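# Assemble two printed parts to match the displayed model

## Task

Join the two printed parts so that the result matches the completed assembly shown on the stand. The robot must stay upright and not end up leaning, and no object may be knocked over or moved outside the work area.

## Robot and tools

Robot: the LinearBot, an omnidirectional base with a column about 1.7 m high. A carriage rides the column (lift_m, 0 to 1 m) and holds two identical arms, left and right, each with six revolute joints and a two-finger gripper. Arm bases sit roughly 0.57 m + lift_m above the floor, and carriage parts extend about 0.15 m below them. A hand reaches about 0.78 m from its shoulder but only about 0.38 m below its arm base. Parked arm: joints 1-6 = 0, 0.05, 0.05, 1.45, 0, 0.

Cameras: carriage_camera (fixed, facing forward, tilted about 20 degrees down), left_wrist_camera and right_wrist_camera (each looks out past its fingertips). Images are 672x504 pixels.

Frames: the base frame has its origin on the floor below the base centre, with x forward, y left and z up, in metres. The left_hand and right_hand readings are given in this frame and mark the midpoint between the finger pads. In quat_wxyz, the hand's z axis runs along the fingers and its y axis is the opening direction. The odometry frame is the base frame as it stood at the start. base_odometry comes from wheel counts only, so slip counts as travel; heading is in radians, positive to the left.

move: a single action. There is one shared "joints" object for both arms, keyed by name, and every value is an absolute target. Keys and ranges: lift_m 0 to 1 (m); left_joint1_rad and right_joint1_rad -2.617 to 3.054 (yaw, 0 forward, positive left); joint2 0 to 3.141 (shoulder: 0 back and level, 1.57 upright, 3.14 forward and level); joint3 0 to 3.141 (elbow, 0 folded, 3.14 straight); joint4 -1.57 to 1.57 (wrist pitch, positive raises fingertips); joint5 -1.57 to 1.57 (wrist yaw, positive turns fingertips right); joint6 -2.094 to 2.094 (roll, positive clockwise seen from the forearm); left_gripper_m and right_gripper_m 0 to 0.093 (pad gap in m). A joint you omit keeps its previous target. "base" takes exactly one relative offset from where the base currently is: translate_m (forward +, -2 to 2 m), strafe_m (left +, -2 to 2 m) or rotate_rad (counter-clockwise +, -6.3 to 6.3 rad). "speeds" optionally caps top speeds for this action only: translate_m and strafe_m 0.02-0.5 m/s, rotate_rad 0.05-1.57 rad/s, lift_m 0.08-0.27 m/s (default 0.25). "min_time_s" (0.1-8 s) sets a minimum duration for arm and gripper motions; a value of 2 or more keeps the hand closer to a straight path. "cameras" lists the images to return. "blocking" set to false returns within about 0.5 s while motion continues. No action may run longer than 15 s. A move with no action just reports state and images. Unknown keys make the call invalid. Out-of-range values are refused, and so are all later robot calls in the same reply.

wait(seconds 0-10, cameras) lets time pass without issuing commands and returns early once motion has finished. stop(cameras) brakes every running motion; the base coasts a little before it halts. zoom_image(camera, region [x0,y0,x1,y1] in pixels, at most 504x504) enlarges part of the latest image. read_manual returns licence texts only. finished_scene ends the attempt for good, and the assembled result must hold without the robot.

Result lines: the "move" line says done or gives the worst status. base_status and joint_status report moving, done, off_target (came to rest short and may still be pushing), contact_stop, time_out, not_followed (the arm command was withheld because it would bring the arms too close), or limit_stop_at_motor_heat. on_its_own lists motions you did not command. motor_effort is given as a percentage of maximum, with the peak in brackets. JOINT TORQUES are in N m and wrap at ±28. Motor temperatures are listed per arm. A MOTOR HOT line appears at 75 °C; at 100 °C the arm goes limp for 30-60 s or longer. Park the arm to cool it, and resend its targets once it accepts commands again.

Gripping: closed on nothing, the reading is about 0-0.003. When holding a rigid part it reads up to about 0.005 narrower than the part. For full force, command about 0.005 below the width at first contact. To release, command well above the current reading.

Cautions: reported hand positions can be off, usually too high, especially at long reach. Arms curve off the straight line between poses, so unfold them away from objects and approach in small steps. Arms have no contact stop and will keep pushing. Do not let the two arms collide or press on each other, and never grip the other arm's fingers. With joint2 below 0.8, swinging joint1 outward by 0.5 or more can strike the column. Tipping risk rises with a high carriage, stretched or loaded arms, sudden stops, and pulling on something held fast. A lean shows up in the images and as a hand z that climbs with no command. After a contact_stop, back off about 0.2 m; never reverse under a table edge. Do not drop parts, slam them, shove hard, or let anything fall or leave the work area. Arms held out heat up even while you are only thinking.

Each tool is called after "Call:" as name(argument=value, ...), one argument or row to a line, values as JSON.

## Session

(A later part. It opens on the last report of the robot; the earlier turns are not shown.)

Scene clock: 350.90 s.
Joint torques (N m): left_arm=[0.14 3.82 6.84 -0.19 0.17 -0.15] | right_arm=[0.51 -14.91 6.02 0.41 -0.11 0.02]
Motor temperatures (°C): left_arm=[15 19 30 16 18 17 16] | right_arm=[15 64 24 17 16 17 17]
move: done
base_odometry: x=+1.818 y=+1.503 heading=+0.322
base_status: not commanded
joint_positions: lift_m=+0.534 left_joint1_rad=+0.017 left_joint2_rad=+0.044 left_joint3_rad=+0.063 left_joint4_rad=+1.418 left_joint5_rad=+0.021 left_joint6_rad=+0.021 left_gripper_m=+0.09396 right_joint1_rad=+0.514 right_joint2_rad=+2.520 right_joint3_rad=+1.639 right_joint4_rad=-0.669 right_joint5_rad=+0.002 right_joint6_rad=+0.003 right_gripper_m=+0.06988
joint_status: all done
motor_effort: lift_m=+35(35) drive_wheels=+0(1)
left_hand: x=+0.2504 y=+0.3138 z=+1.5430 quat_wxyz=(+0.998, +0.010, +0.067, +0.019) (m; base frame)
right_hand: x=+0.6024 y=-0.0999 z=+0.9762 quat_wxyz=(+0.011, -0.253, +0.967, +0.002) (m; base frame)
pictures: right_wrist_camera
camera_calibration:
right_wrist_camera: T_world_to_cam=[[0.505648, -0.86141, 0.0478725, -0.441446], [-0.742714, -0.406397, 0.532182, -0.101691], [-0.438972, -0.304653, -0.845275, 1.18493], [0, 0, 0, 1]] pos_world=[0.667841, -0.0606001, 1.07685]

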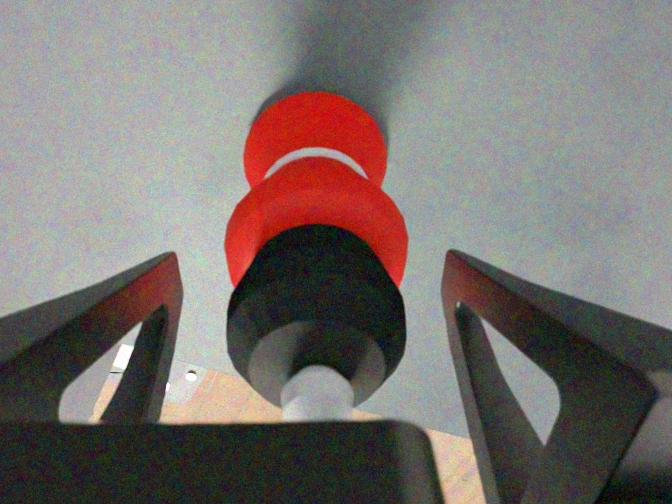

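Call:
move(
  joints={"right_gripper_m":0.085},
  min_time_s=1,
)

Call:
move(
  joints={"lift_m":0.68},
  speeds={"lift_m":0.15},
  cameras=["right_wrist_camera","carriage_camera"],
)

Call:
zoom_image(
  camera="carriage_camera",
  region=[340, 350, 460, 470],
)

Scene clock: 356.20 s.
Joint torques (N m): left_arm=[0.13 3.85 6.9 -0.19 0.17 -0.15] | right_arm=[0.51 -14.91 6.02 0.42 -0.11 0.02]
Motor temperatures (°C): left_arm=[15 19 30 16 18 17 16] | right_arm=[15 65 24 17 16 17 16]
move: done
base_odometry: x=+1.818 y=+1.503 heading=+0.322
base_status: not commanded
joint_positions: lift_m=+0.534 left_joint1_rad=+0.017 left_joint2_rad=+0.044 left_joint3_rad=+0.063 left_joint4_rad=+1.418 left_joint5_rad=+0.021 left_joint6_rad=+0.021 left_gripper_m=+0.09396 right_joint1_rad=+0.514 right_joint2_rad=+2.520 right_joint3_rad=+1.639 right_joint4_rad=-0.669 right_joint5_rad=+0.002 right_joint6_rad=+0.003 right_gripper_m=+0.08485
joint_status: all done
motor_effort: lift_m=+35(35) drive_wheels=+1(1)
left_hand: x=+0.2504 y=+0.3138 z=+1.5430 quat_wxyz=(+0.998, +0.010, +0.067, +0.019) (m; base frame)
right_hand: x=+0.6024 y=-0.0999 z=+0.9762 quat_wxyz=(+0.011, -0.253, +0.967, +0.002) (m; base frame)
pictures: none

Scene clock: 357.60 s.
Joint torques (N m): left_arm=[0.18 3.86 6.89 -0.18 0.17 -0.15] | right_arm=[0.51 -15.58 5.98 0.36 -0.11 0.03]
Motor temperatures (°C): left_arm=[15 19 30 16 18 17 16] | right_arm=[15 64 24 17 16 17 16]
move: done
base_odometry: x=+1.818 y=+1.503 heading=+0.322
base_status: not commanded
joint_positions: lift_m=+0.680 left_joint1_rad=+0.017 left_joint2_rad=+0.044 left_joint3_rad=+0.063 left_joint4_rad=+1.418 left_joint5_rad=+0.021 left_joint6_rad=+0.021 left_gripper_m=+0.09396 right_joint1_rad=+0.514 right_joint2_rad=+2.526 right_joint3_rad=+1.639 right_joint4_rad=-0.663 right_joint5_rad=+0.002 right_joint6_rad=+0.003 right_gripper_m=+0.08485
joint_status: all done
motor_effort: lift_m=+34(43) drive_wheels=+0(1)
left_hand: x=+0.2504 y=+0.3138 z=+1.6891 quat_wxyz=(+0.998, +0.010, +0.067, +0.019) (m; base frame)
right_hand: x=+0.6023 y=-0.0999 z=+1.1196 quat_wxyz=(+0.011, -0.253, +0.967, +0.002) (m; base frame)
pictures: carriage_camera, right_wrist_camera
camera_calibration:
carriage_camera: T_world_to_cam=[[0.0182024, -0.998467, -0.0522633, 0.079498], [-0.344029, 0.0428255, -0.937982, 1.60915], [0.938783, 0.0350536, -0.342722, 0.454121], [0, 0, 0, 1]] pos_world=[0.125826, -0.00545492, 1.66914]
right_wrist_camera: T_world_to_cam=[[0.505646, -0.861415, 0.0478095, -0.448182], [-0.742536, -0.40631, 0.532496, -0.178576], [-0.439275, -0.304755, -0.845081, 1.30606], [0, 0, 0, 1]] pos_world=[0.667741, -0.0606002, 1.22024]

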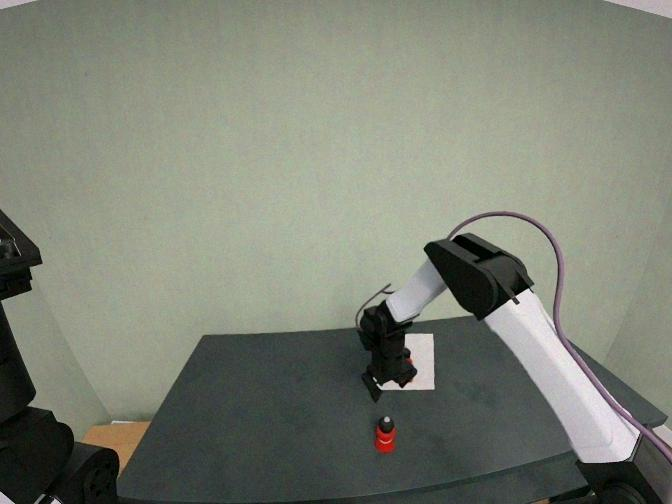

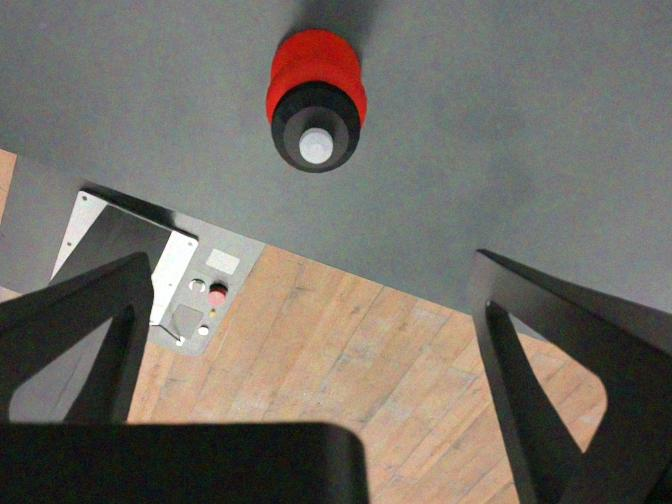

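Scaled by 4.200 from the camera's 672x504 image, which has a finer 960x720 frame.

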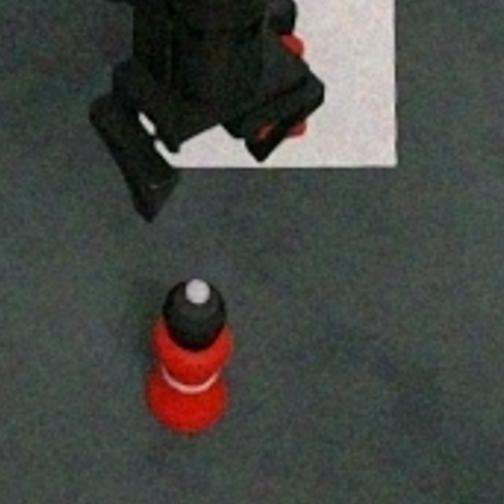

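Call:
move(
  joints={"right_joint1_rad":0.2,"right_joint2_rad":0.07,"right_joint3_rad":0.05,"right_joint4_rad":1.45,"lift_m":0.5},
  min_time_s=3,
  cameras=["carriage_camera"],
)

Call:
zoom_image(
  camera="carriage_camera",
  region=[365, 280, 465, 430],
)

Scene clock: 367.57 s.
Joint torques (N m): left_arm=[0.14 3.86 6.87 -0.19 0.17 -0.15] | right_arm=[-0.31 3.59 5.44 -0.08 -0.12 0.02]
Motor temperatures (°C): left_arm=[15 19 30 16 18 17 16] | right_arm=[15 63 24 17 16 17 16]
move: done
base_odometry: x=+1.818 y=+1.503 heading=+0.322
base_status: not commanded
joint_positions: lift_m=+0.500 left_joint1_rad=+0.017 left_joint2_rad=+0.044 left_joint3_rad=+0.063 left_joint4_rad=+1.418 left_joint5_rad=+0.021 left_joint6_rad=+0.021 left_gripper_m=+0.09396 right_joint1_rad=+0.205 right_joint2_rad=+0.077 right_joint3_rad=+0.064 right_joint4_rad=+1.439 right_joint5_rad=+0.002 right_joint6_rad=+0.003 right_gripper_m=+0.08485
joint_status: all done
motor_effort: lift_m=+31(33) drive_wheels=+0(2)
left_hand: x=+0.2504 y=+0.3138 z=+1.5094 quat_wxyz=(+0.998, +0.010, +0.067, +0.019) (m; base frame)
right_hand: x=+0.2543 y=-0.3095 z=+1.5101 quat_wxyz=(+0.992, -0.006, +0.071, +0.103) (m; base frame)
pictures: carriage_camera
camera_calibration:
carriage_camera: T_world_to_cam=[[0.0182024, -0.998467, -0.0522633, 0.0701115], [-0.344029, 0.0428255, -0.937982, 1.44069], [0.938783, 0.0350536, -0.342722, 0.392568], [0, 0, 0, 1]] pos_world=[0.125826, -0.00545492, 1.48954]

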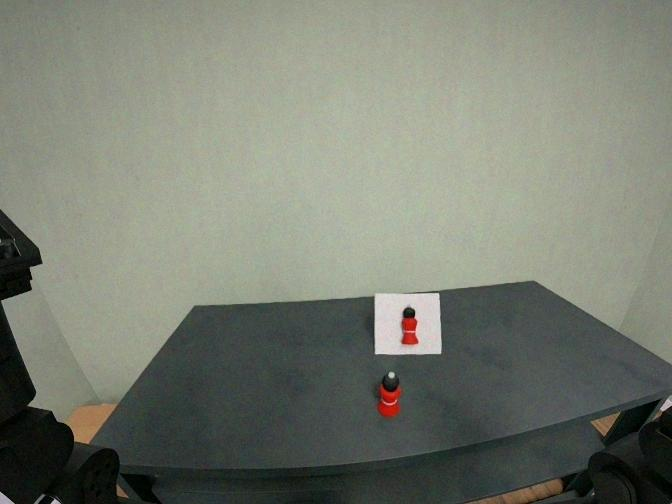

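Scaled by 3.360 from the camera's 672x504 image, which has a finer 960x720 frame.

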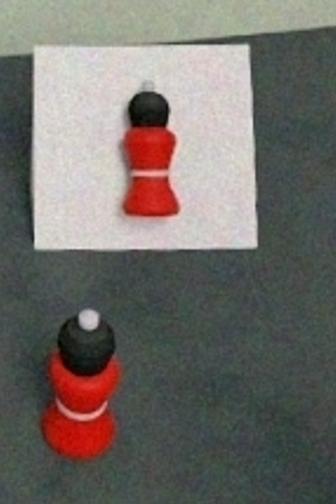

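Call:
finished_scene(
)

The scene is finished: the task was done.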